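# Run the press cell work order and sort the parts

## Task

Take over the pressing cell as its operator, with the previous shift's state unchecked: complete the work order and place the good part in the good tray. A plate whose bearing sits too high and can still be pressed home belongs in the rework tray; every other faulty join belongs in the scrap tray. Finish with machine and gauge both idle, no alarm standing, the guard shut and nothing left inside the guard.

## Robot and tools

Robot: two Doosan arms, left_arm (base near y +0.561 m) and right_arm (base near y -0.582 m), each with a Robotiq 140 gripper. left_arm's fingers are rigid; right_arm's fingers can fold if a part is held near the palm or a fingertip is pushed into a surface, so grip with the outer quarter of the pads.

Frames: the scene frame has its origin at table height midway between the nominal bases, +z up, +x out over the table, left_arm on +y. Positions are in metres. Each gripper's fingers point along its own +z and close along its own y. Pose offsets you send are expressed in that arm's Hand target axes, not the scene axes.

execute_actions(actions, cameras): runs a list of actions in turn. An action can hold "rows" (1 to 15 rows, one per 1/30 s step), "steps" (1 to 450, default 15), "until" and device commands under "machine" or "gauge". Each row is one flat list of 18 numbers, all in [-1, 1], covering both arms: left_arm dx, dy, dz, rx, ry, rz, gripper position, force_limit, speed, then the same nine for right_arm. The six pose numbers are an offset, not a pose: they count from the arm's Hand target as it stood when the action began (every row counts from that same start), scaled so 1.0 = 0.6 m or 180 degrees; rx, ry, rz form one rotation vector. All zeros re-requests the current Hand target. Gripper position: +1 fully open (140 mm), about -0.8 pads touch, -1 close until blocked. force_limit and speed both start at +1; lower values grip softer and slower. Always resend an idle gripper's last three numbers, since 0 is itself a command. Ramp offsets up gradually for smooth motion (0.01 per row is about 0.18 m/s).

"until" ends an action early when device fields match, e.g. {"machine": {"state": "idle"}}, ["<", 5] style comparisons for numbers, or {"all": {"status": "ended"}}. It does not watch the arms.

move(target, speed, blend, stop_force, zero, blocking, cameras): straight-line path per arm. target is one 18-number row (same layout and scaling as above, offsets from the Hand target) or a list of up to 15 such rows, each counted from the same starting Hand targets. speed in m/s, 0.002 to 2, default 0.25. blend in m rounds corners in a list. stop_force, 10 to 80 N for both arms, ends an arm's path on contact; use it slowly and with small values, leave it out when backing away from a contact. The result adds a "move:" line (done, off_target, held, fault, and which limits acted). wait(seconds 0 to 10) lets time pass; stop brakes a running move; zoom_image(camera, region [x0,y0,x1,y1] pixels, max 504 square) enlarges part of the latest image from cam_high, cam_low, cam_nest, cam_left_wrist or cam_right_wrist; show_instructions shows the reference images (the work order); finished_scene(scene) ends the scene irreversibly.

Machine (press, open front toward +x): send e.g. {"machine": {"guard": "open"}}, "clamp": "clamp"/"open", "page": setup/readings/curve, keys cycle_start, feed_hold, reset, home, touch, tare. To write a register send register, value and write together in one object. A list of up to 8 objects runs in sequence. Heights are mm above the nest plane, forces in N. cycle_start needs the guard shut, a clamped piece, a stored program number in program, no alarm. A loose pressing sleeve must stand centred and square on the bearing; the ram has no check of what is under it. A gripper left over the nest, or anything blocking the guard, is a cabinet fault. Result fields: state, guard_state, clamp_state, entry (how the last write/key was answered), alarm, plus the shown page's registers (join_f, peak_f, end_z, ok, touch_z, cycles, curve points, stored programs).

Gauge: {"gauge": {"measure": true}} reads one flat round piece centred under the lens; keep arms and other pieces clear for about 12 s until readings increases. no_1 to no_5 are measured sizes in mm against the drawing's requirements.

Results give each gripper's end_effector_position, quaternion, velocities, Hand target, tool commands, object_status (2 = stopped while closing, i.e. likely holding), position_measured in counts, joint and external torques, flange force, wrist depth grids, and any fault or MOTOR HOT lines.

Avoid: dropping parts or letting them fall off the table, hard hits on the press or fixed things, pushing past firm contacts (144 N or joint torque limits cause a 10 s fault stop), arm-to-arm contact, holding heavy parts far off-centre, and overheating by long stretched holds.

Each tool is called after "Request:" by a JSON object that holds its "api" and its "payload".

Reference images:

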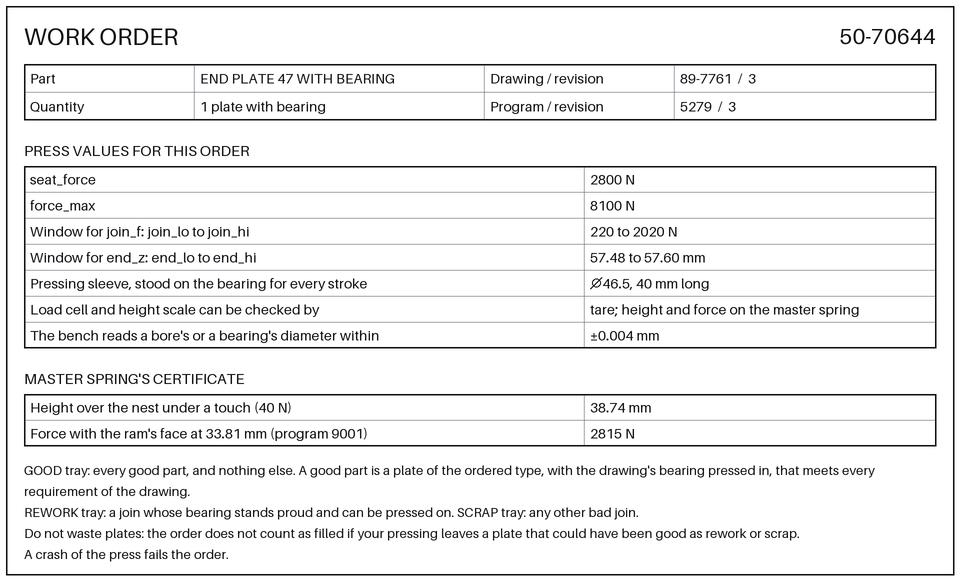

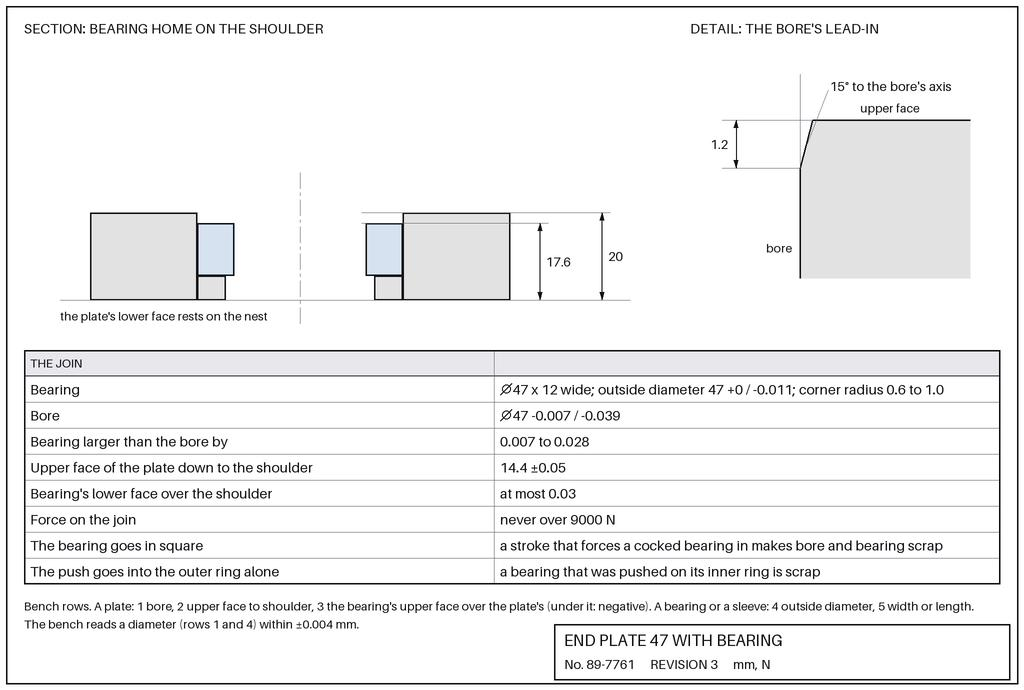

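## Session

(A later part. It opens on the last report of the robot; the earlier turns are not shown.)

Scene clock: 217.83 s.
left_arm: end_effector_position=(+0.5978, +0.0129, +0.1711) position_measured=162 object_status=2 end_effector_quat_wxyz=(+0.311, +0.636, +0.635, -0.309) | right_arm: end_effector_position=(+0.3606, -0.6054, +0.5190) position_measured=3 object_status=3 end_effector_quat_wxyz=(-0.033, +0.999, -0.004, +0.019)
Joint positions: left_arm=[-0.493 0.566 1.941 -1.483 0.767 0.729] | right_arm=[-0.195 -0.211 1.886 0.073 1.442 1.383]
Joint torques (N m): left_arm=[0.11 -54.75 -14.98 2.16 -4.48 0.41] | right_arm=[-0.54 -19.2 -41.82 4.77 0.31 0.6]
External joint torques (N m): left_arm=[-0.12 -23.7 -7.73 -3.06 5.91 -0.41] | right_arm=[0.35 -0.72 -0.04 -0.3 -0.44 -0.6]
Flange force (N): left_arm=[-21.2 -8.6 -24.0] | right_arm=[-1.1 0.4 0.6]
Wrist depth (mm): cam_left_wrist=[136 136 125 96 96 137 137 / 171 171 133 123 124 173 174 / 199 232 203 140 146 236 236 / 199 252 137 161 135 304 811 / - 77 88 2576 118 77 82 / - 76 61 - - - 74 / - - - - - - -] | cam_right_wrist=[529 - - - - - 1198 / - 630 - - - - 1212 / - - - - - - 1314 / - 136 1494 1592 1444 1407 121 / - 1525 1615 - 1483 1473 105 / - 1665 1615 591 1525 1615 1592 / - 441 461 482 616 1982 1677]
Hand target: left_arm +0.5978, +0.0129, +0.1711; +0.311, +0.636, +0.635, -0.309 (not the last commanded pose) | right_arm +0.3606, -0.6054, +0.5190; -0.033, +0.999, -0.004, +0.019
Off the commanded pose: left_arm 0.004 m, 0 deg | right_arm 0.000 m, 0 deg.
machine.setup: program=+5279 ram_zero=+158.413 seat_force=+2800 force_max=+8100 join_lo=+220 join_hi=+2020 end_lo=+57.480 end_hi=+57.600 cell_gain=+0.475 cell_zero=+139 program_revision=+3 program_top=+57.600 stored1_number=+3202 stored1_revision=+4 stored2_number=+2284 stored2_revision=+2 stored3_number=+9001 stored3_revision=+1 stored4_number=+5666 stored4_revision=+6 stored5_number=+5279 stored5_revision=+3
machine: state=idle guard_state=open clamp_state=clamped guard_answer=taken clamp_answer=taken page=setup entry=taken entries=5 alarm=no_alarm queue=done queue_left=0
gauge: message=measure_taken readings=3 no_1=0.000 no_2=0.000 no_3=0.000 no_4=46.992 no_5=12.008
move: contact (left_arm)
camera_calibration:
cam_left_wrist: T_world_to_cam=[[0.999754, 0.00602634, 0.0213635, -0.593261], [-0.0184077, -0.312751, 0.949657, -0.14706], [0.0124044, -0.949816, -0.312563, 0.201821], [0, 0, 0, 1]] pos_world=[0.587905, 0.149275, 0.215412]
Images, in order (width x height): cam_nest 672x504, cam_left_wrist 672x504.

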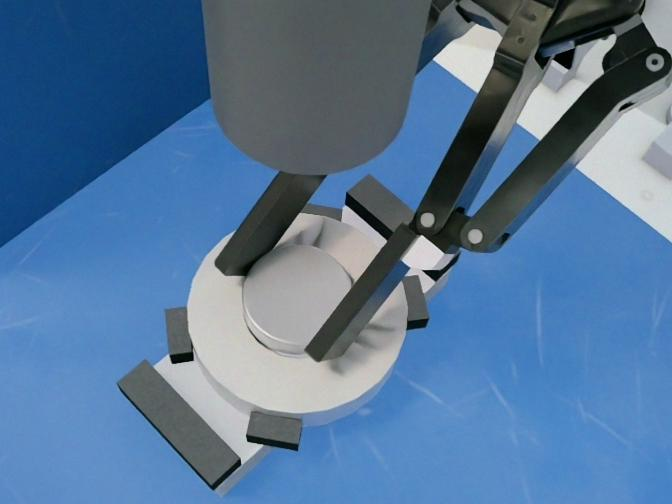

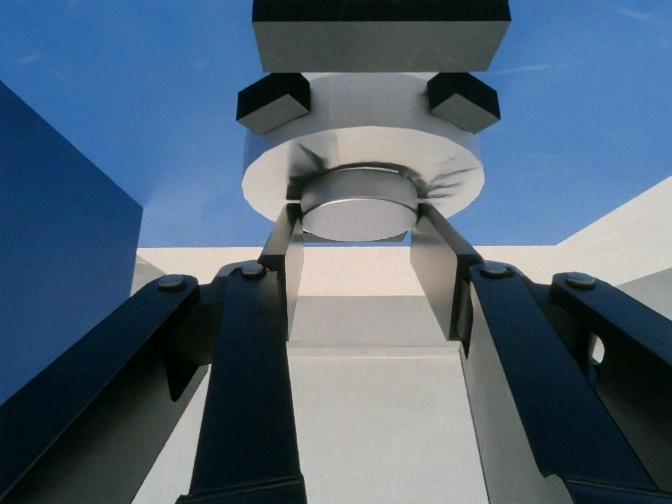

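Request:
{"api": "move", "payload": {"target": [-0.0005,0,-0.0004,0,0,0,-1,0,-1,0,0,0,0,0,0,1,1,1], "speed": 0.01}}

Request:
{"api": "execute_actions", "payload": {"actions": [{"rows":[[0,0,0,0,0,0,-0.15,0,-1,0,0,0,0,0,0,1,1,1]],"steps":22}], "cameras": ["cam_nest","cam_left_wrist"]}}

Request:
{"api": "zoom_image", "payload": {"camera": "cam_nest", "region": [235, 235, 365, 365]}}

Request:
{"api": "zoom_image", "payload": {"camera": "cam_left_wrist", "region": [260, 120, 460, 280]}}

Scene clock: 220.77 s.
left_arm: end_effector_position=(+0.5977, +0.0130, +0.1714) position_measured=162 object_status=2 end_effector_quat_wxyz=(+0.311, +0.636, +0.635, -0.309) | right_arm: end_effector_position=(+0.3606, -0.6054, +0.5190) position_measured=3 object_status=3 end_effector_quat_wxyz=(-0.033, +0.999, -0.004, +0.019)
Joint positions: left_arm=[-0.493 0.565 1.941 -1.483 0.767 0.728] | right_arm=[-0.195 -0.211 1.886 0.073 1.442 1.383]
Joint torques (N m): left_arm=[2.99 -65.64 -16.38 1.73 -1.34 0.13] | right_arm=[-0.44 -19.08 -41.78 4.77 0.32 0.64]
External joint torques (N m): left_arm=[-2.87 -12.84 -6.39 -2.63 2.76 -0.13] | right_arm=[0.37 -0.93 -0.15 -0.29 -0.45 -0.64]
Flange force (N): left_arm=[-14.3 -4.4 -7.1] | right_arm=[-1.3 0.5 0.4]
Wrist depth (mm): cam_left_wrist=[136 136 126 96 96 137 138 / 171 171 133 123 124 173 174 / 199 233 203 140 146 236 236 / 199 297 296 161 135 303 702 / - 77 88 2639 118 77 77 / - 76 61 - - - 74 / - - - - - - -] | cam_right_wrist=[549 - - - - - 1160 / 553 - - 577 - - 1205 / - - - - 653 - 1275 / - 135 1473 1444 - 145 122 / - 1536 1558 - 1473 1464 105 / - 1677 1652 588 625 1558 1558 / - 441 456 478 638 1665 1640]
Hand target: left_arm +0.5978, +0.0129, +0.1715; +0.311, +0.636, +0.635, -0.309 | right_arm +0.3606, -0.6054, +0.5190; -0.033, +0.999, -0.004, +0.019
Off the commanded pose: left_arm 0.000 m, 0 deg | right_arm 0.000 m, 0 deg.
machine.setup: program=+5279 ram_zero=+158.413 seat_force=+2800 force_max=+8100 join_lo=+220 join_hi=+2020 end_lo=+57.480 end_hi=+57.600 cell_gain=+0.475 cell_zero=+139 program_revision=+3 program_top=+57.600 stored1_number=+3202 stored1_revision=+4 stored2_number=+2284 stored2_revision=+2 stored3_number=+9001 stored3_revision=+1 stored4_number=+5666 stored4_revision=+6 stored5_number=+5279 stored5_revision=+3
machine: state=idle guard_state=open clamp_state=clamped guard_answer=taken clamp_answer=taken page=setup entry=taken entries=5 alarm=no_alarm queue=done queue_left=0
gauge: message=measure_taken readings=3 no_1=0.000 no_2=0.000 no_3=0.000 no_4=46.992 no_5=12.008
move: done

Scene clock: 221.70 s.
left_arm: end_effector_position=(+0.5978, +0.0130, +0.1715) position_measured=148 object_status=3 end_effector_quat_wxyz=(+0.311, +0.636, +0.635, -0.309) | right_arm: end_effector_position=(+0.3606, -0.6054, +0.5190) position_measured=3 object_status=3 end_effector_quat_wxyz=(-0.033, +0.999, -0.004, +0.019)
Joint positions: left_arm=[-0.493 0.565 1.941 -1.483 0.767 0.728] | right_arm=[-0.195 -0.211 1.886 0.073 1.442 1.383]
Joint torques (N m): left_arm=[1.07 -76.23 -24.27 -0.92 1.57 -0.04] | right_arm=[-0.17 -19.1 -42 4.78 0.39 0.66]
External joint torques (N m): left_arm=[-1.14 -1.82 1.59 0.02 -0.15 0.04] | right_arm=[0.05 -0.8 0.17 -0.31 -0.51 -0.66]
Flange force (N): left_arm=[-1.3 -5.5 -1.8] | right_arm=[-1.6 1.2 1.0]
Wrist depth (mm): cam_left_wrist=[135 135 125 96 96 136 137 / 170 171 133 123 123 173 173 / 199 232 204 140 150 235 236 / 198 252 128 174 137 302 617 / - 77 88 2607 - 77 78 / - 72 61 2639 - - 72 / - - - 2808 - - -] | cam_right_wrist=[506 636 604 - - - 1172 / 606 - - - - - 1205 / - - - - - - 1268 / - 136 1514 1389 1380 1407 122 / - 1547 1592 773 1525 1473 106 / - 1690 1704 597 1547 1483 1615 / - 447 458 480 1677 1690 -]
Hand target: left_arm +0.5978, +0.0129, +0.1715; +0.311, +0.636, +0.635, -0.309 | right_arm +0.3606, -0.6054, +0.5190; -0.033, +0.999, -0.004, +0.019
Off the commanded pose: left_arm 0.000 m, 0 deg | right_arm 0.000 m, 0 deg.
machine.setup: program=+5279 ram_zero=+158.413 seat_force=+2800 force_max=+8100 join_lo=+220 join_hi=+2020 end_lo=+57.480 end_hi=+57.600 cell_gain=+0.475 cell_zero=+139 program_revision=+3 program_top=+57.600 stored1_number=+3202 stored1_revision=+4 stored2_number=+2284 stored2_revision=+2 stored3_number=+9001 stored3_revision=+1 stored4_number=+5666 stored4_revision=+6 stored5_number=+5279 stored5_revision=+3
machine: state=idle guard_state=open clamp_state=clamped guard_answer=taken clamp_answer=taken page=setup entry=taken entries=5 alarm=no_alarm queue=done queue_left=0
gauge: message=measure_taken readings=3 no_1=0.000 no_2=0.000 no_3=0.000 no_4=46.992 no_5=12.008
camera_calibration:
cam_left_wrist: T_world_to_cam=[[0.999754, 0.0060243, 0.0213635, -0.59327], [-0.0184073, -0.312841, 0.949627, -0.14742], [0.0124042, -0.949786, -0.312653, 0.201961], [0, 0, 0, 1]] pos_world=[0.587905, 0.149275, 0.215812]
Images, in order (width x height): cam_nest 672x504, cam_left_wrist 672x504.

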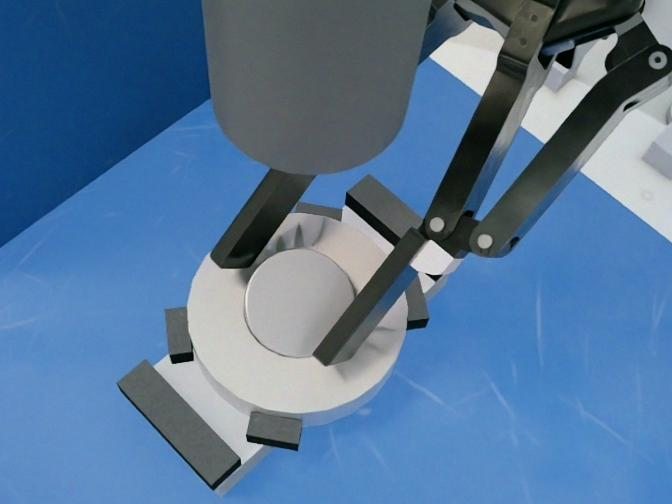

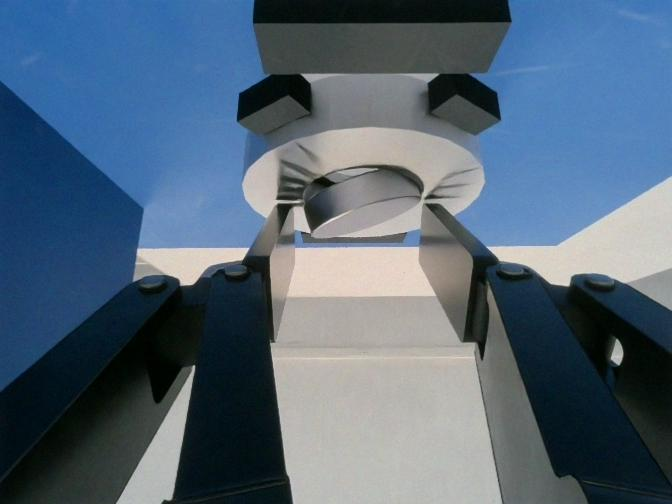

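Scaled by 3.877 from the camera's 672x504 image, which has a finer 960x720 frame.

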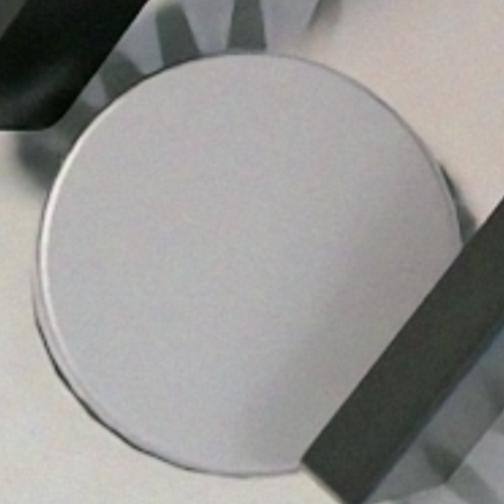

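Scaled by 2.520 from the camera's 672x504 image, which has a finer 960x720 frame.

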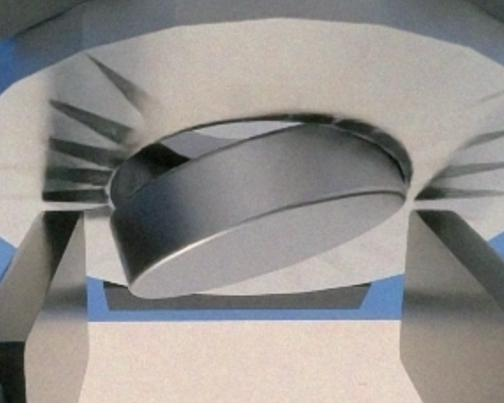

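Request:
{"api": "move", "payload": {"target": [[-0.0158,0,-0.0123,0,0,0,-0.15,0,-1,0,0,0,0,0,0,1,1,1],[0.0072,0,-0.0728,0,0,0,-0.15,0,-1,0,0,0,0,0,0,1,1,1]], "speed": [0.02,0.1], "blend": [0.002,0], "cameras": ["cam_nest","cam_left_wrist"]}}

Request:
{"api": "zoom_image", "payload": {"camera": "cam_nest", "region": [215, 225, 385, 365]}}

Request:
{"api": "zoom_image", "payload": {"camera": "cam_left_wrist", "region": [230, 100, 490, 300]}}

Scene clock: 224.43 s.
left_arm: end_effector_position=(+0.5977, +0.0500, +0.1950) position_measured=148 object_status=3 end_effector_quat_wxyz=(+0.311, +0.636, +0.635, -0.309) | right_arm: end_effector_position=(+0.3606, -0.6054, +0.5190) position_measured=3 object_status=3 end_effector_quat_wxyz=(-0.033, +0.999, -0.004, +0.019)
Joint positions: left_arm=[-0.443 0.517 1.965 -1.423 0.8 0.699] | right_arm=[-0.195 -0.211 1.886 0.073 1.442 1.383]
Joint torques (N m): left_arm=[0.9 -74.44 -25.28 -0.72 1.55 -0.09] | right_arm=[-0.79 -19.18 -41.89 4.77 0.29 0.65]
External joint torques (N m): left_arm=[-1.1 -0.47 1.7 -0.09 -0.17 0.09] | right_arm=[0.79 -0.67 0.2 -0.31 -0.41 -0.65]
Flange force (N): left_arm=[0.1 -4.7 0.3] | right_arm=[-1.2 -0.5 1.0]
Wrist depth (mm): cam_left_wrist=[164 164 158 141 144 166 166 / 189 207 197 163 167 209 210 / 199 252 262 186 205 284 500 / 198 252 128 716 132 631 697 / - 77 88 3911 - 77 82 / - 72 61 2704 - - 72 / - - - 2808 - - -] | cam_right_wrist=[- - - - - - 1212 / - - - - - - 1525 / - - - - - - 1290 / - 136 1464 1354 1473 1372 122 / - 118 1665 - 1464 1504 105 / - 1833 1665 593 596 1615 1536 / - 459 466 481 582 1677 1704]
Hand target: left_arm +0.5977, +0.0500, +0.1950; +0.311, +0.636, +0.635, -0.309 | right_arm +0.3606, -0.6054, +0.5190; -0.033, +0.999, -0.004, +0.019
Off the commanded pose: left_arm 0.000 m, 0 deg | right_arm 0.000 m, 0 deg.
machine.setup: program=+5279 ram_zero=+158.413 seat_force=+2800 force_max=+8100 join_lo=+220 join_hi=+2020 end_lo=+57.480 end_hi=+57.600 cell_gain=+0.475 cell_zero=+139 program_revision=+3 program_top=+57.600 stored1_number=+3202 stored1_revision=+4 stored2_number=+2284 stored2_revision=+2 stored3_number=+9001 stored3_revision=+1 stored4_number=+5666 stored4_revision=+6 stored5_number=+5279 stored5_revision=+3
machine: state=idle guard_state=open clamp_state=clamped guard_answer=taken clamp_answer=taken page=setup entry=taken entries=5 alarm=no_alarm queue=done queue_left=0
gauge: message=measure_taken readings=3 no_1=0.000 no_2=0.000 no_3=0.000 no_4=46.992 no_5=12.008
move: done
camera_calibration:
cam_left_wrist: T_world_to_cam=[[0.999754, 0.0060243, 0.0213635, -0.593892], [-0.0184073, -0.312841, 0.949627, -0.158068], [0.0124042, -0.949786, -0.312653, 0.244421], [0, 0, 0, 1]] pos_world=[0.587805, 0.186275, 0.239212]
Images, in order (width x height): cam_nest 672x504, cam_left_wrist 672x504.

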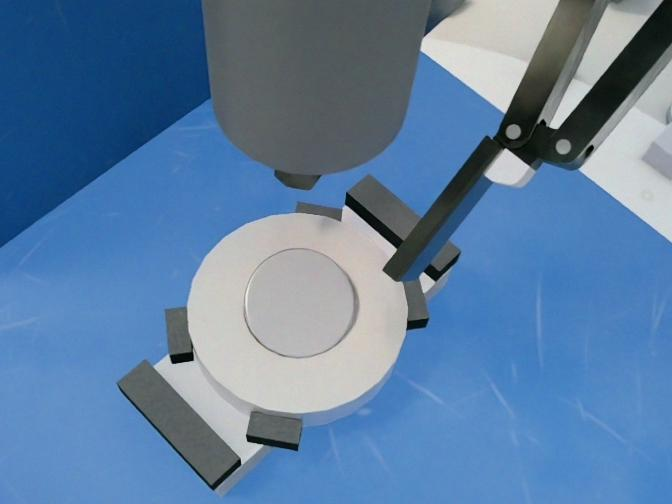

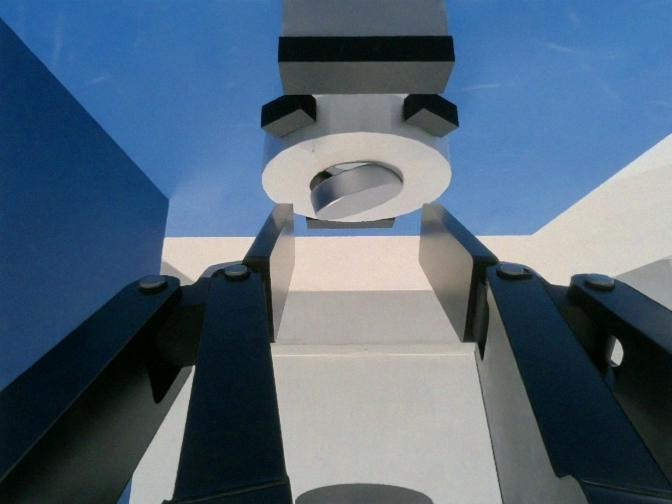

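Scaled by 2.965 from the camera's 672x504 image, which has a finer 960x720 frame.

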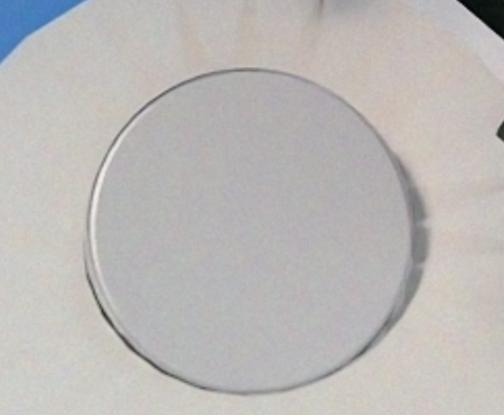

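Scaled by 1.938 from the camera's 672x504 image, which has a finer 960x720 frame.

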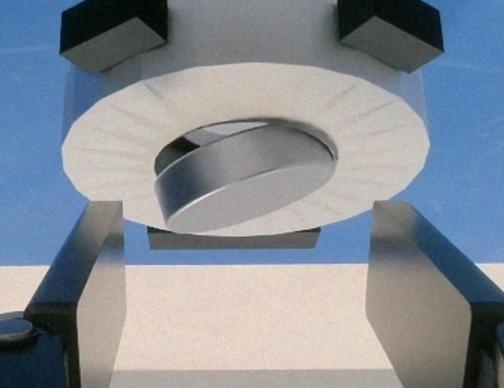

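Request:
{"api": "move", "payload": {"target": [-0.0183,-0.0278,-0.0037,0,-0.0333,0,-1,0,0,0,0,0,0,0,0,1,1,1], "speed": 0.1, "cameras": ["cam_left_wrist"]}}

Scene clock: 227.60 s.
left_arm: end_effector_position=(+0.5810, +0.0450, +0.2049) position_measured=233 object_status=3 end_effector_quat_wxyz=(+0.344, +0.619, +0.618, -0.341) | right_arm: end_effector_position=(+0.3606, -0.6054, +0.5190) position_measured=3 object_status=3 end_effector_quat_wxyz=(-0.033, +0.999, -0.004, +0.019)
Joint positions: left_arm=[-0.433 0.521 2.013 -1.563 0.875 0.838] | right_arm=[-0.195 -0.211 1.886 0.073 1.442 1.383]
Joint torques (N m): left_arm=[1.23 -71.46 -23.23 -1.14 1.7 -0.16] | right_arm=[-0.91 -19.12 -41.81 4.8 0.34 0.67]
External joint torques (N m): left_arm=[-1.25 -2.05 1.57 -0.05 0.03 0.16] | right_arm=[0.77 -0.85 -0.01 -0.34 -0.46 -0.67]
Flange force (N): left_arm=[-1.8 -5.9 -1.3] | right_arm=[-1.2 -0.4 0.7]
Wrist depth (mm): cam_left_wrist=[165 177 177 151 133 171 180 / 165 219 233 165 163 235 236 / 173 234 339 200 218 342 313 / 164 235 944 110 2920 - 2959 / 164 205 77 - 82 78 2808 / - 61 68 61 61 72 61 / - - - - - - -] | cam_right_wrist=[540 - - - - - 1179 / - - 638 - - - 1232 / - - - 655 - - 1306 / - 135 1444 1283 - - 122 / - 1504 1558 744 1690 1514 105 / - 1745 1603 591 602 1603 1558 / - 447 456 484 647 1704 1704]
Hand target: left_arm +0.5809, +0.0450, +0.2049; +0.344, +0.619, +0.618, -0.341 | right_arm +0.3606, -0.6054, +0.5190; -0.033, +0.999, -0.004, +0.019
Off the commanded pose: left_arm 0.000 m, 0 deg | right_arm 0.000 m, 0 deg.
machine.setup: program=+5279 ram_zero=+158.413 seat_force=+2800 force_max=+8100 join_lo=+220 join_hi=+2020 end_lo=+57.480 end_hi=+57.600 cell_gain=+0.475 cell_zero=+139 program_revision=+3 program_top=+57.600 stored1_number=+3202 stored1_revision=+4 stored2_number=+2284 stored2_revision=+2 stored3_number=+9001 stored3_revision=+1 stored4_number=+5666 stored4_revision=+6 stored5_number=+5279 stored5_revision=+3
machine: state=idle guard_state=open clamp_state=clamped guard_answer=taken clamp_answer=taken page=setup entry=taken entries=5 alarm=no_alarm queue=done queue_left=0
gauge: message=measure_taken readings=3 no_1=0.000 no_2=0.000 no_3=0.000 no_4=46.992 no_5=12.008
move: done
camera_calibration:
cam_left_wrist: T_world_to_cam=[[0.999756, 0.00769128, 0.0207124, -0.577251], [-0.0186121, -0.211985, 0.977096, -0.179476], [0.0119059, -0.977243, -0.21179, 0.223894], [0, 0, 0, 1]] pos_world=[0.571104, 0.185192, 0.23474]
Images, in order (width x height): cam_left_wrist 672x504.

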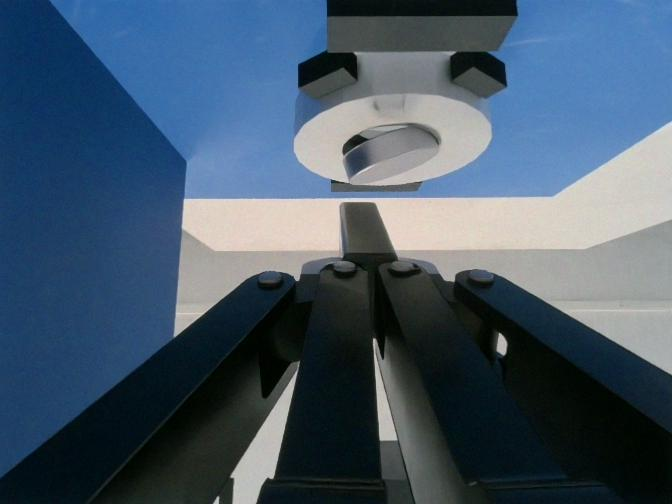

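Request:
{"api": "move", "payload": {"target": [-0.0053,0,0.0458,0,0,0,-1,0,0,0,0,0,0,0,0,1,1,1], "speed": 0.06, "cameras": ["cam_nest","cam_left_wrist"]}}

Request:
{"api": "move", "payload": {"target": [0.0353,0,0.0221,0,0,0,-1,0,0,0,0,0,0,0,0,1,1,1], "speed": 0.004, "stop_force": 10, "cameras": ["cam_nest","cam_left_wrist"]}}

Scene clock: 228.70 s.
left_arm: end_effector_position=(+0.5810, +0.0201, +0.1931) position_measured=233 object_status=3 end_effector_quat_wxyz=(+0.344, +0.619, +0.618, -0.341) | right_arm: end_effector_position=(+0.3606, -0.6054, +0.5190) position_measured=3 object_status=3 end_effector_quat_wxyz=(-0.033, +0.999, -0.004, +0.019)
Joint positions: left_arm=[-0.469 0.548 1.996 -1.601 0.855 0.852] | right_arm=[-0.195 -0.211 1.886 0.073 1.442 1.383]
Joint torques (N m): left_arm=[2.34 -73.33 -22.64 -1.52 1.91 0] | right_arm=[-0.34 -19.09 -42.11 4.75 0.3 0.68]
External joint torques (N m): left_arm=[-2.29 -2.38 1.28 0.27 -0.15 0] | right_arm=[0.19 -0.75 0.31 -0.28 -0.42 -0.68]
Flange force (N): left_arm=[-3.7 -5.8 -1.0] | right_arm=[-1.7 1.0 1.1]
Wrist depth (mm): cam_left_wrist=[161 161 161 129 112 130 163 / 165 206 212 145 141 190 215 / 173 235 308 174 190 288 289 / 165 219 - 110 109 909 2772 / 164 205 77 - 82 78 2808 / - 61 68 61 61 72 61 / - - - - - - -] | cam_right_wrist=[531 - - 544 593 - 1148 / - - - - - - 1239 / - - - - - - 1268 / - 136 1504 1464 1444 1363 122 / - 1547 1580 - 1525 1483 105 / - 1731 1665 588 597 1525 1536 / - 440 462 484 1717 1665 -]
Hand target: left_arm +0.5810, +0.0200, +0.1931; +0.344, +0.619, +0.618, -0.341 | right_arm +0.3606, -0.6054, +0.5190; -0.033, +0.999, -0.004, +0.019
Off the commanded pose: left_arm 0.000 m, 0 deg | right_arm 0.000 m, 0 deg.
machine.setup: program=+5279 ram_zero=+158.413 seat_force=+2800 force_max=+8100 join_lo=+220 join_hi=+2020 end_lo=+57.480 end_hi=+57.600 cell_gain=+0.475 cell_zero=+139 program_revision=+3 program_top=+57.600 stored1_number=+3202 stored1_revision=+4 stored2_number=+2284 stored2_revision=+2 stored3_number=+9001 stored3_revision=+1 stored4_number=+5666 stored4_revision=+6 stored5_number=+5279 stored5_revision=+3
machine: state=idle guard_state=open clamp_state=clamped guard_answer=taken clamp_answer=taken page=setup entry=taken entries=5 alarm=no_alarm queue=done queue_left=0
gauge: message=measure_taken readings=3 no_1=0.000 no_2=0.000 no_3=0.000 no_4=46.992 no_5=12.008
move: done
camera_calibration:
cam_left_wrist: T_world_to_cam=[[0.999756, 0.00769343, 0.0207115, -0.576915], [-0.018612, -0.21189, 0.977116, -0.173243], [0.0119059, -0.977263, -0.211695, 0.197042], [0, 0, 0, 1]] pos_world=[0.571204, 0.160292, 0.22294]
Images, in order (width x height): cam_nest 672x504, cam_left_wrist 672x504.

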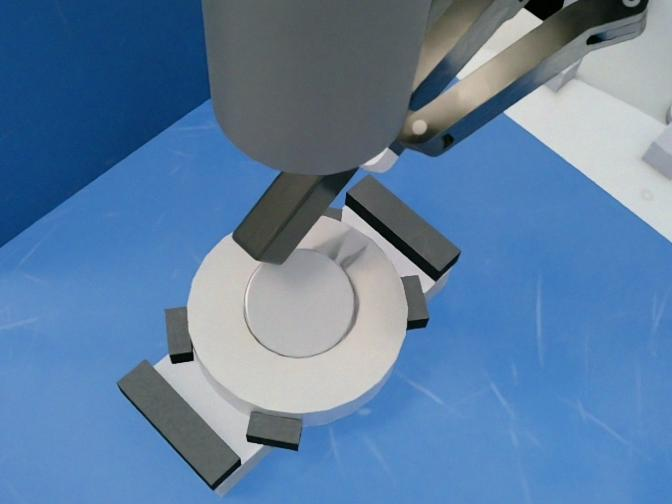

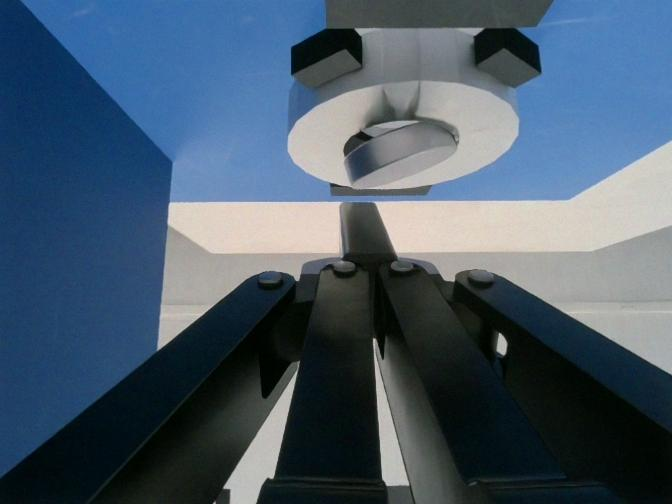

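Scene clock: 232.90 s.
left_arm: end_effector_position=(+0.5811, +0.0200, +0.1788) position_measured=233 object_status=3 end_effector_quat_wxyz=(+0.344, +0.619, +0.618, -0.341) | right_arm: end_effector_position=(+0.3606, -0.6054, +0.5190) position_measured=3 object_status=3 end_effector_quat_wxyz=(-0.033, +0.999, -0.004, +0.019)
Joint positions: left_arm=[-0.469 0.57 1.999 -1.622 0.856 0.883] | right_arm=[-0.195 -0.211 1.886 0.073 1.442 1.383]
Joint torques (N m): left_arm=[0.13 -65.65 -18.98 -0.46 -0.89 -0.12] | right_arm=[-0.61 -19.4 -41.83 4.75 0.41 0.68]
External joint torques (N m): left_arm=[-0.01 -10.48 -1.4 -0.78 2.68 0.12] | right_arm=[0.55 -0.63 -0.09 -0.27 -0.53 -0.68]
Flange force (N): left_arm=[-9.8 -7.0 -11.3] | right_arm=[-0.8 0.2 0.8]
Wrist depth (mm): cam_left_wrist=[142 142 142 97 98 98 144 / 165 187 187 128 126 138 189 / 173 230 249 155 148 253 278 / 165 220 - 110 735 - - / 164 205 77 - 82 78 3000 / - 61 68 61 61 72 63 / - - - - - - -] | cam_right_wrist=[559 618 - - - - 1172 / 604 - 580 - - 602 1246 / - - - - - - 1306 / - 135 1464 1473 1407 1372 122 / - 135 1380 - 1504 1494 105 / - 1592 1569 589 1580 1558 1504 / - 444 458 480 1704 1677 1640]
Hand target: left_arm +0.5811, +0.0200, +0.1787; +0.344, +0.619, +0.618, -0.341 (not the last commanded pose) | right_arm +0.3606, -0.6054, +0.5190; -0.033, +0.999, -0.004, +0.019
Off the commanded pose: left_arm 0.011 m, 0 deg | right_arm 0.000 m, 0 deg.
machine.setup: program=+5279 ram_zero=+158.413 seat_force=+2800 force_max=+8100 join_lo=+220 join_hi=+2020 end_lo=+57.480 end_hi=+57.600 cell_gain=+0.475 cell_zero=+139 program_revision=+3 program_top=+57.600 stored1_number=+3202 stored1_revision=+4 stored2_number=+2284 stored2_revision=+2 stored3_number=+9001 stored3_revision=+1 stored4_number=+5666 stored4_revision=+6 stored5_number=+5279 stored5_revision=+3
machine: state=idle guard_state=open clamp_state=clamped guard_answer=taken clamp_answer=taken page=setup entry=taken entries=5 alarm=no_alarm queue=done queue_left=0
gauge: message=measure_taken readings=3 no_1=0.000 no_2=0.000 no_3=0.000 no_4=46.992 no_5=12.008
move: contact (left_arm)
camera_calibration:
cam_left_wrist: T_world_to_cam=[[0.999756, 0.00769763, 0.0207103, -0.576616], [-0.0186122, -0.211698, 0.977158, -0.159254], [0.0119061, -0.977305, -0.211503, 0.193766], [0, 0, 0, 1]] pos_world=[0.571204, 0.160093, 0.20854]
Images, in order (width x height): cam_nest 672x504, cam_left_wrist 672x504.

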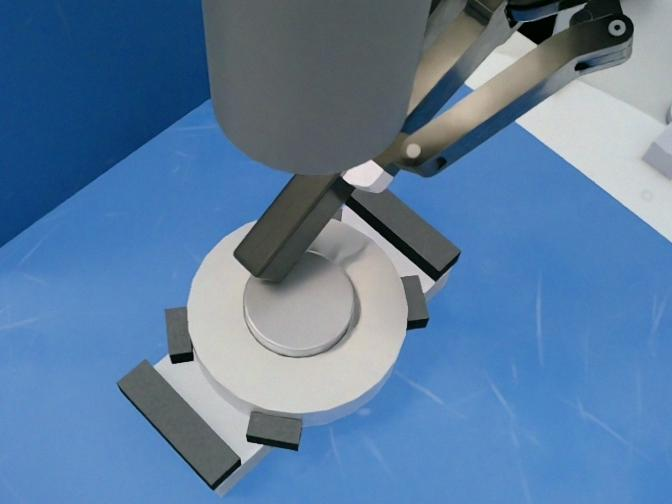

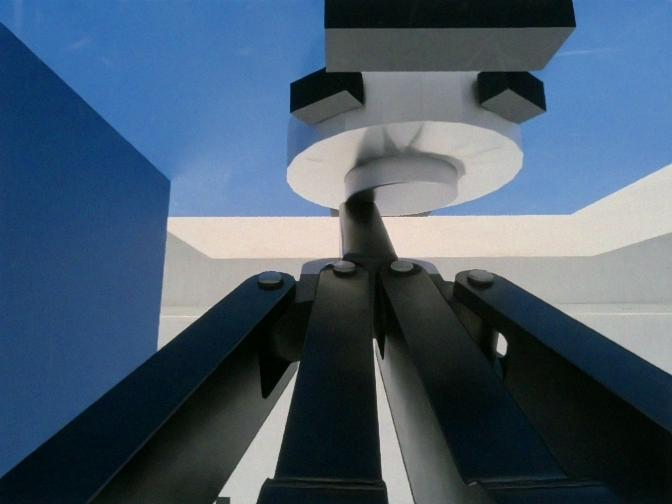

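Request:
{"api": "zoom_image", "payload": {"camera": "cam_nest", "region": [215, 225, 385, 365]}}

Request:
{"api": "zoom_image", "payload": {"camera": "cam_left_wrist", "region": [270, 90, 540, 260]}}

Scaled by 2.965 from the camera's 672x504 image, which has a finer 960x720 frame.

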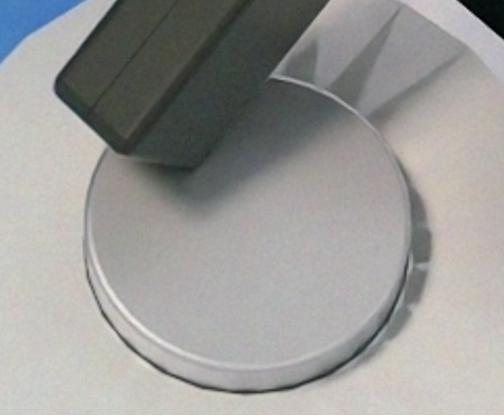

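Scaled by 1.867 from the camera's 672x504 image, which has a finer 960x720 frame.

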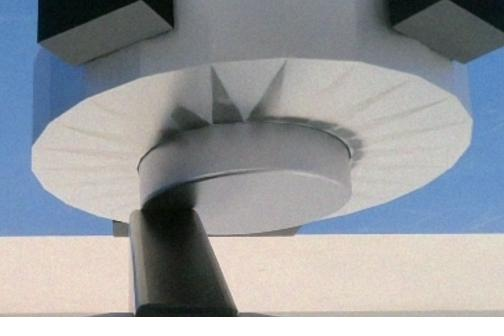

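Request:
{"api": "move", "payload": {"target": [[-0.0085,0,-0.0053,0,0,0,-1,0,0,0,0,0,0,0,0,1,1,1],[-0.02,0,-0.05,0,0,0,-1,0,0,0,0,0,0,0,0,1,1,1]], "speed": [0.01,0.08], "blend": [0.002,0], "cameras": ["cam_nest","cam_left_wrist"]}}

Request:
{"api": "zoom_image", "payload": {"camera": "cam_nest", "region": [215, 225, 385, 365]}}

Request:
{"api": "zoom_image", "payload": {"camera": "cam_left_wrist", "region": [270, 70, 540, 240]}}

Scene clock: 234.90 s.
left_arm: end_effector_position=(+0.5809, +0.0390, +0.2048) position_measured=233 object_status=3 end_effector_quat_wxyz=(+0.344, +0.619, +0.618, -0.341) | right_arm: end_effector_position=(+0.3606, -0.6054, +0.5190) position_measured=3 object_status=3 end_effector_quat_wxyz=(-0.033, +0.999, -0.004, +0.019)
Joint positions: left_arm=[-0.442 0.524 2.009 -1.568 0.87 0.835] | right_arm=[-0.195 -0.211 1.886 0.073 1.442 1.383]
Joint torques (N m): left_arm=[1.34 -70.9 -23.09 -1.17 1.83 -0.04] | right_arm=[-0.56 -19.26 -41.96 4.77 0.33 0.66]
External joint torques (N m): left_arm=[-1.53 -2.68 1.4 -0.04 -0.1 0.05] | right_arm=[0.51 -0.78 0.08 -0.3 -0.45 -0.66]
Flange force (N): left_arm=[-3.0 -6.3 -1.7] | right_arm=[-1.3 0.2 0.8]
Wrist depth (mm): cam_left_wrist=[165 177 177 149 133 171 179 / 165 218 233 162 162 235 236 / 173 235 341 214 218 343 549 / 164 235 - 110 105 - - / 164 205 77 - 82 78 2882 / - 61 68 61 61 72 63 / - - - - - - -] | cam_right_wrist=[- - - 563 - - 1160 / - 599 - - - - 1346 / - - - - - - 1338 / - 135 1444 1124 - 1380 122 / - 1569 1558 765 1494 1627 105 / - 1665 1690 591 588 1615 1547 / - 443 456 480 1615 1704 1677]
Hand target: left_arm +0.5809, +0.0391, +0.2048; +0.344, +0.619, +0.618, -0.341 | right_arm +0.3606, -0.6054, +0.5190; -0.033, +0.999, -0.004, +0.019
Off the commanded pose: left_arm 0.000 m, 0 deg | right_arm 0.000 m, 0 deg.
machine.setup: program=+5279 ram_zero=+158.413 seat_force=+2800 force_max=+8100 join_lo=+220 join_hi=+2020 end_lo=+57.480 end_hi=+57.600 cell_gain=+0.475 cell_zero=+139 program_revision=+3 program_top=+57.600 stored1_number=+3202 stored1_revision=+4 stored2_number=+2284 stored2_revision=+2 stored3_number=+9001 stored3_revision=+1 stored4_number=+5666 stored4_revision=+6 stored5_number=+5279 stored5_revision=+3
machine: state=idle guard_state=open clamp_state=clamped guard_answer=taken clamp_answer=taken page=setup entry=taken entries=5 alarm=no_alarm queue=done queue_left=0
gauge: message=measure_taken readings=3 no_1=0.000 no_2=0.000 no_3=0.000 no_4=46.992 no_5=12.008
move: done
camera_calibration:
cam_left_wrist: T_world_to_cam=[[0.999756, 0.0076956, 0.0207106, -0.577201], [-0.0186117, -0.211794, 0.977137, -0.180597], [0.011906, -0.977284, -0.211599, 0.217951], [0, 0, 0, 1]] pos_world=[0.571104, 0.179192, 0.23454]
Images, in order (width x height): cam_nest 672x504, cam_left_wrist 672x504.

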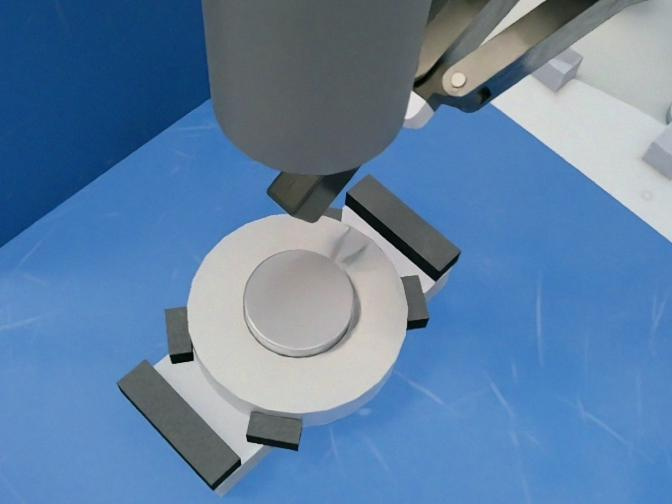

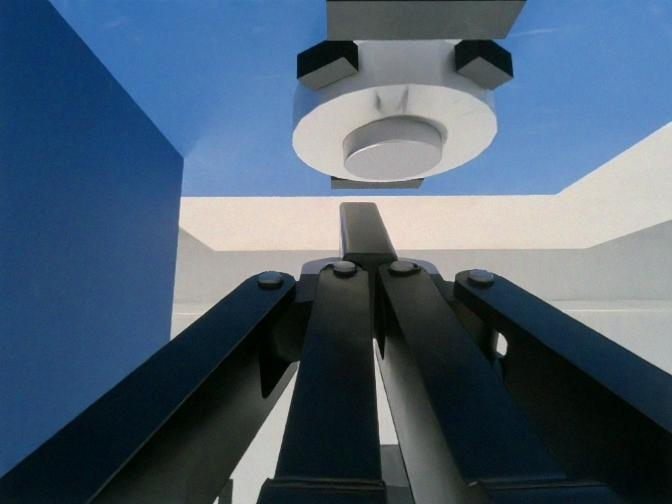

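Scaled by 2.965 from the camera's 672x504 image, which has a finer 960x720 frame.

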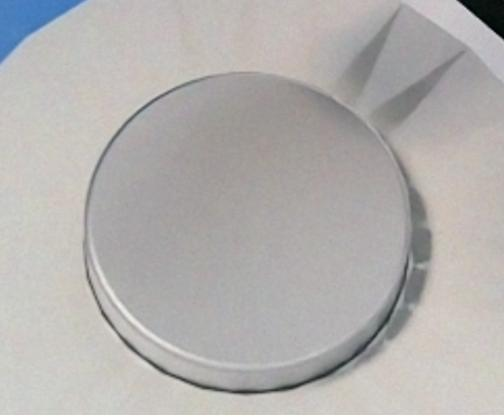

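Scaled by 1.867 from the camera's 672x504 image, which has a finer 960x720 frame.

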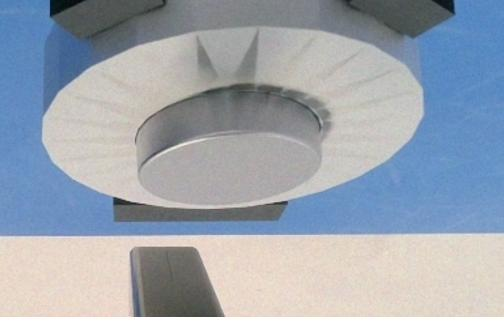

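Request:
{"api": "move", "payload": {"target": [0.0127,-0.0032,0.0452,0,0,0,-1,0,0,0,0,0,0,0,0,1,1,1], "speed": 0.06}}

Request:
{"api": "move", "payload": {"target": [0.0212,0,0.0133,0,0,0,-1,0,0,0,0,0,0,0,0,1,1,1], "speed": 0.003, "stop_force": 22}}

Request:
{"api": "move", "payload": {"target": [[-0.0085,0,-0.0053,0,0,0,-1,0,0,0,0,0,0,0,0,1,1,1],[-0.02,0,-0.05,0,0,0,-1,0,0,0,0,0,0,0,0,1,1,1]], "speed": [0.01,0.08], "blend": [0.002,0], "cameras": ["cam_nest","cam_left_wrist"]}}

Request:
{"api": "zoom_image", "payload": {"camera": "cam_nest", "region": [215, 225, 385, 365]}}

Request:
{"api": "zoom_image", "payload": {"camera": "cam_left_wrist", "region": [270, 70, 540, 240]}}

Scene clock: 236.03 s.
left_arm: end_effector_position=(+0.5791, +0.0201, +0.1840) position_measured=233 object_status=3 end_effector_quat_wxyz=(+0.344, +0.619, +0.618, -0.341) | right_arm: end_effector_position=(+0.3606, -0.6054, +0.5190) position_measured=3 object_status=3 end_effector_quat_wxyz=(-0.033, +0.999, -0.004, +0.019)
Joint positions: left_arm=[-0.47 0.56 2.001 -1.617 0.855 0.874] | right_arm=[-0.195 -0.211 1.886 0.073 1.442 1.383]
Joint torques (N m): left_arm=[1.43 -76 -22.02 -1.04 1.82 -0.11] | right_arm=[-0.39 -19.01 -41.81 4.74 0.34 0.63]
External joint torques (N m): left_arm=[-1.19 -0.4 1.24 -0.2 -0.03 0.11] | right_arm=[0.22 -0.93 -0.02 -0.28 -0.46 -0.63]
Flange force (N): left_arm=[-0.2 -3.9 0.6] | right_arm=[-1.5 0.8 0.6]
Wrist depth (mm): cam_left_wrist=[149 149 149 110 105 110 151 / 162 195 196 133 128 138 199 / 170 231 286 167 157 289 266 / 161 215 - 110 763 1019 - / 170 202 77 - 82 78 2808 / - 61 68 61 61 72 61 / - - - - - - -] | cam_right_wrist=[- 602 589 - - - 1179 / - - - - - - - / - - - 651 - - 1389 / - 135 1435 - 1398 1380 122 / - 1580 1569 - 1504 1464 106 / - 1731 1603 569 1603 1615 1525 / - 446 457 480 611 1652 1665]
Hand target: left_arm +0.5791, +0.0201, +0.1840; +0.344, +0.619, +0.618, -0.341 | right_arm +0.3606, -0.6054, +0.5190; -0.033, +0.999, -0.004, +0.019
Off the commanded pose: left_arm 0.000 m, 0 deg | right_arm 0.000 m, 0 deg.
machine.setup: program=+5279 ram_zero=+158.413 seat_force=+2800 force_max=+8100 join_lo=+220 join_hi=+2020 end_lo=+57.480 end_hi=+57.600 cell_gain=+0.475 cell_zero=+139 program_revision=+3 program_top=+57.600 stored1_number=+3202 stored1_revision=+4 stored2_number=+2284 stored2_revision=+2 stored3_number=+9001 stored3_revision=+1 stored4_number=+5666 stored4_revision=+6 stored5_number=+5279 stored5_revision=+3
machine: state=idle guard_state=open clamp_state=clamped guard_answer=taken clamp_answer=taken page=setup entry=taken entries=5 alarm=no_alarm queue=done queue_left=0
gauge: message=measure_taken readings=3 no_1=0.000 no_2=0.000 no_3=0.000 no_4=46.992 no_5=12.008
move: done

Scene clock: 238.83 s.
left_arm: end_effector_position=(+0.5791, +0.0200, +0.1775) position_measured=233 object_status=3 end_effector_quat_wxyz=(+0.344, +0.619, +0.618, -0.341) | right_arm: end_effector_position=(+0.3606, -0.6054, +0.5190) position_measured=3 object_status=3 end_effector_quat_wxyz=(-0.033, +0.999, -0.004, +0.019)
Joint positions: left_arm=[-0.47 0.57 2.002 -1.627 0.856 0.889] | right_arm=[-0.195 -0.211 1.886 0.073 1.442 1.383]
Joint torques (N m): left_arm=[-2.76 -53.67 -17.35 0.09 -4.36 -0.02] | right_arm=[-0.63 -19.37 -41.75 4.71 0.35 0.64]
External joint torques (N m): left_arm=[3 -23.44 -3.06 -1.35 6.18 0.02] | right_arm=[0.6 -0.57 -0.04 -0.24 -0.47 -0.64]
Flange force (N): left_arm=[-20.4 -12.5 -29.8] | right_arm=[-0.7 0.0 0.8]
Wrist depth (mm): cam_left_wrist=[140 140 141 96 97 97 142 / 162 184 185 128 126 135 188 / 170 227 270 155 149 251 276 / 162 215 - 110 105 995 836 / 170 201 77 - 82 78 2844 / - 61 68 61 61 72 61 / - - - - - - -] | cam_right_wrist=[534 - - - 577 - 1205 / 565 - - - - - 1212 / - 665 - - - 1731 1283 / - 135 1558 1101 1416 1398 121 / - 135 1592 842 1473 - 105 / - 1615 1652 585 599 1558 1580 / - 442 456 484 577 1704 1704]
Hand target: left_arm +0.5791, +0.0200, +0.1775; +0.344, +0.619, +0.618, -0.341 (not the last commanded pose) | right_arm +0.3606, -0.6054, +0.5190; -0.033, +0.999, -0.004, +0.019
Off the commanded pose: left_arm 0.009 m, 0 deg | right_arm 0.000 m, 0 deg.
machine.setup: program=+5279 ram_zero=+158.413 seat_force=+2800 force_max=+8100 join_lo=+220 join_hi=+2020 end_lo=+57.480 end_hi=+57.600 cell_gain=+0.475 cell_zero=+139 program_revision=+3 program_top=+57.600 stored1_number=+3202 stored1_revision=+4 stored2_number=+2284 stored2_revision=+2 stored3_number=+9001 stored3_revision=+1 stored4_number=+5666 stored4_revision=+6 stored5_number=+5279 stored5_revision=+3
machine: state=idle guard_state=open clamp_state=clamped guard_answer=taken clamp_answer=taken page=setup entry=taken entries=5 alarm=no_alarm queue=done queue_left=0
gauge: message=measure_taken readings=3 no_1=0.000 no_2=0.000 no_3=0.000 no_4=46.992 no_5=12.008
move: contact (left_arm)

Scene clock: 240.13 s.
left_arm: end_effector_position=(+0.5790, +0.0391, +0.2035) position_measured=233 object_status=3 end_effector_quat_wxyz=(+0.344, +0.619, +0.618, -0.341) | right_arm: end_effector_position=(+0.3606, -0.6054, +0.5190) position_measured=3 object_status=3 end_effector_quat_wxyz=(-0.033, +0.999, -0.004, +0.019)
Joint positions: left_arm=[-0.443 0.524 2.013 -1.573 0.869 0.841] | right_arm=[-0.195 -0.211 1.886 0.073 1.442 1.383]
Joint torques (N m): left_arm=[0.96 -71.86 -22.94 -1.39 1.85 -0.07] | right_arm=[-0.72 -19.05 -41.98 4.76 0.3 0.7]
External joint torques (N m): left_arm=[-0.93 -1.61 1.36 0.19 -0.12 0.07] | right_arm=[0.81 -0.93 0.19 -0.28 -0.42 -0.71]
Flange force (N): left_arm=[-1.6 -4.6 -1.5] | right_arm=[-1.6 -0.4 1.0]
Wrist depth (mm): cam_left_wrist=[162 175 176 149 131 162 177 / 162 217 230 161 160 233 233 / 170 231 308 196 233 340 503 / 162 230 - 110 836 2808 1074 / 170 202 77 - 82 78 3174 / - 61 68 61 61 72 61 / - - - - - - -] | cam_right_wrist=[538 - 580 562 - - 1179 / 563 - - - - - 1261 / 675 - - - - - 1198 / - 135 1454 1398 1346 1346 121 / - 110 1580 1014 1464 1473 105 / - 1677 1665 588 599 1536 1525 / - 445 456 482 640 1690 1640]
Hand target: left_arm +0.5790, +0.0391, +0.2035; +0.344, +0.619, +0.618, -0.341 | right_arm +0.3606, -0.6054, +0.5190; -0.033, +0.999, -0.004, +0.019
Off the commanded pose: left_arm 0.000 m, 0 deg | right_arm 0.000 m, 0 deg.
machine.setup: program=+5279 ram_zero=+158.413 seat_force=+2800 force_max=+8100 join_lo=+220 join_hi=+2020 end_lo=+57.480 end_hi=+57.600 cell_gain=+0.475 cell_zero=+139 program_revision=+3 program_top=+57.600 stored1_number=+3202 stored1_revision=+4 stored2_number=+2284 stored2_revision=+2 stored3_number=+9001 stored3_revision=+1 stored4_number=+5666 stored4_revision=+6 stored5_number=+5279 stored5_revision=+3
machine: state=idle guard_state=open clamp_state=clamped guard_answer=taken clamp_answer=taken page=setup entry=taken entries=5 alarm=no_alarm queue=done queue_left=0
gauge: message=measure_taken readings=3 no_1=0.000 no_2=0.000 no_3=0.000 no_4=46.992 no_5=12.008
move: done
camera_calibration:
cam_left_wrist: T_world_to_cam=[[0.999757, 0.00760182, 0.0206894, -0.575255], [-0.0186132, -0.211601, 0.977179, -0.179384], [0.0118062, -0.977327, -0.211408, 0.217817], [0, 0, 0, 1]] pos_world=[0.569204, 0.179293, 0.23324]
Images, in order (width x height): cam_nest 672x504, cam_left_wrist 672x504.

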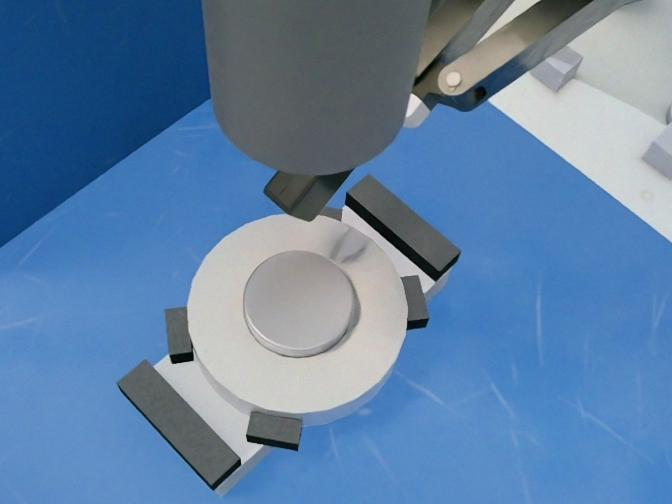

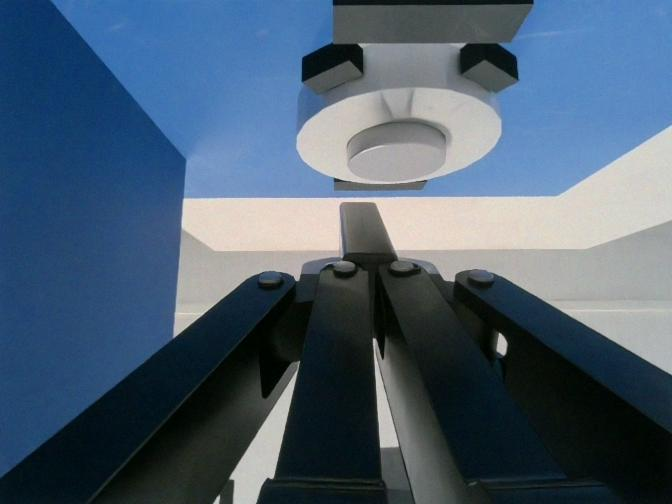

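Scaled by 2.965 from the camera's 672x504 image, which has a finer 960x720 frame.

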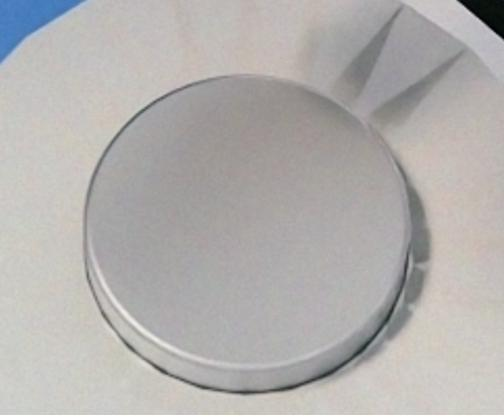

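Scaled by 1.867 from the camera's 672x504 image, which has a finer 960x720 frame.

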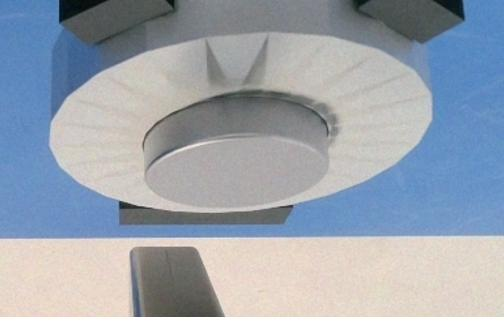

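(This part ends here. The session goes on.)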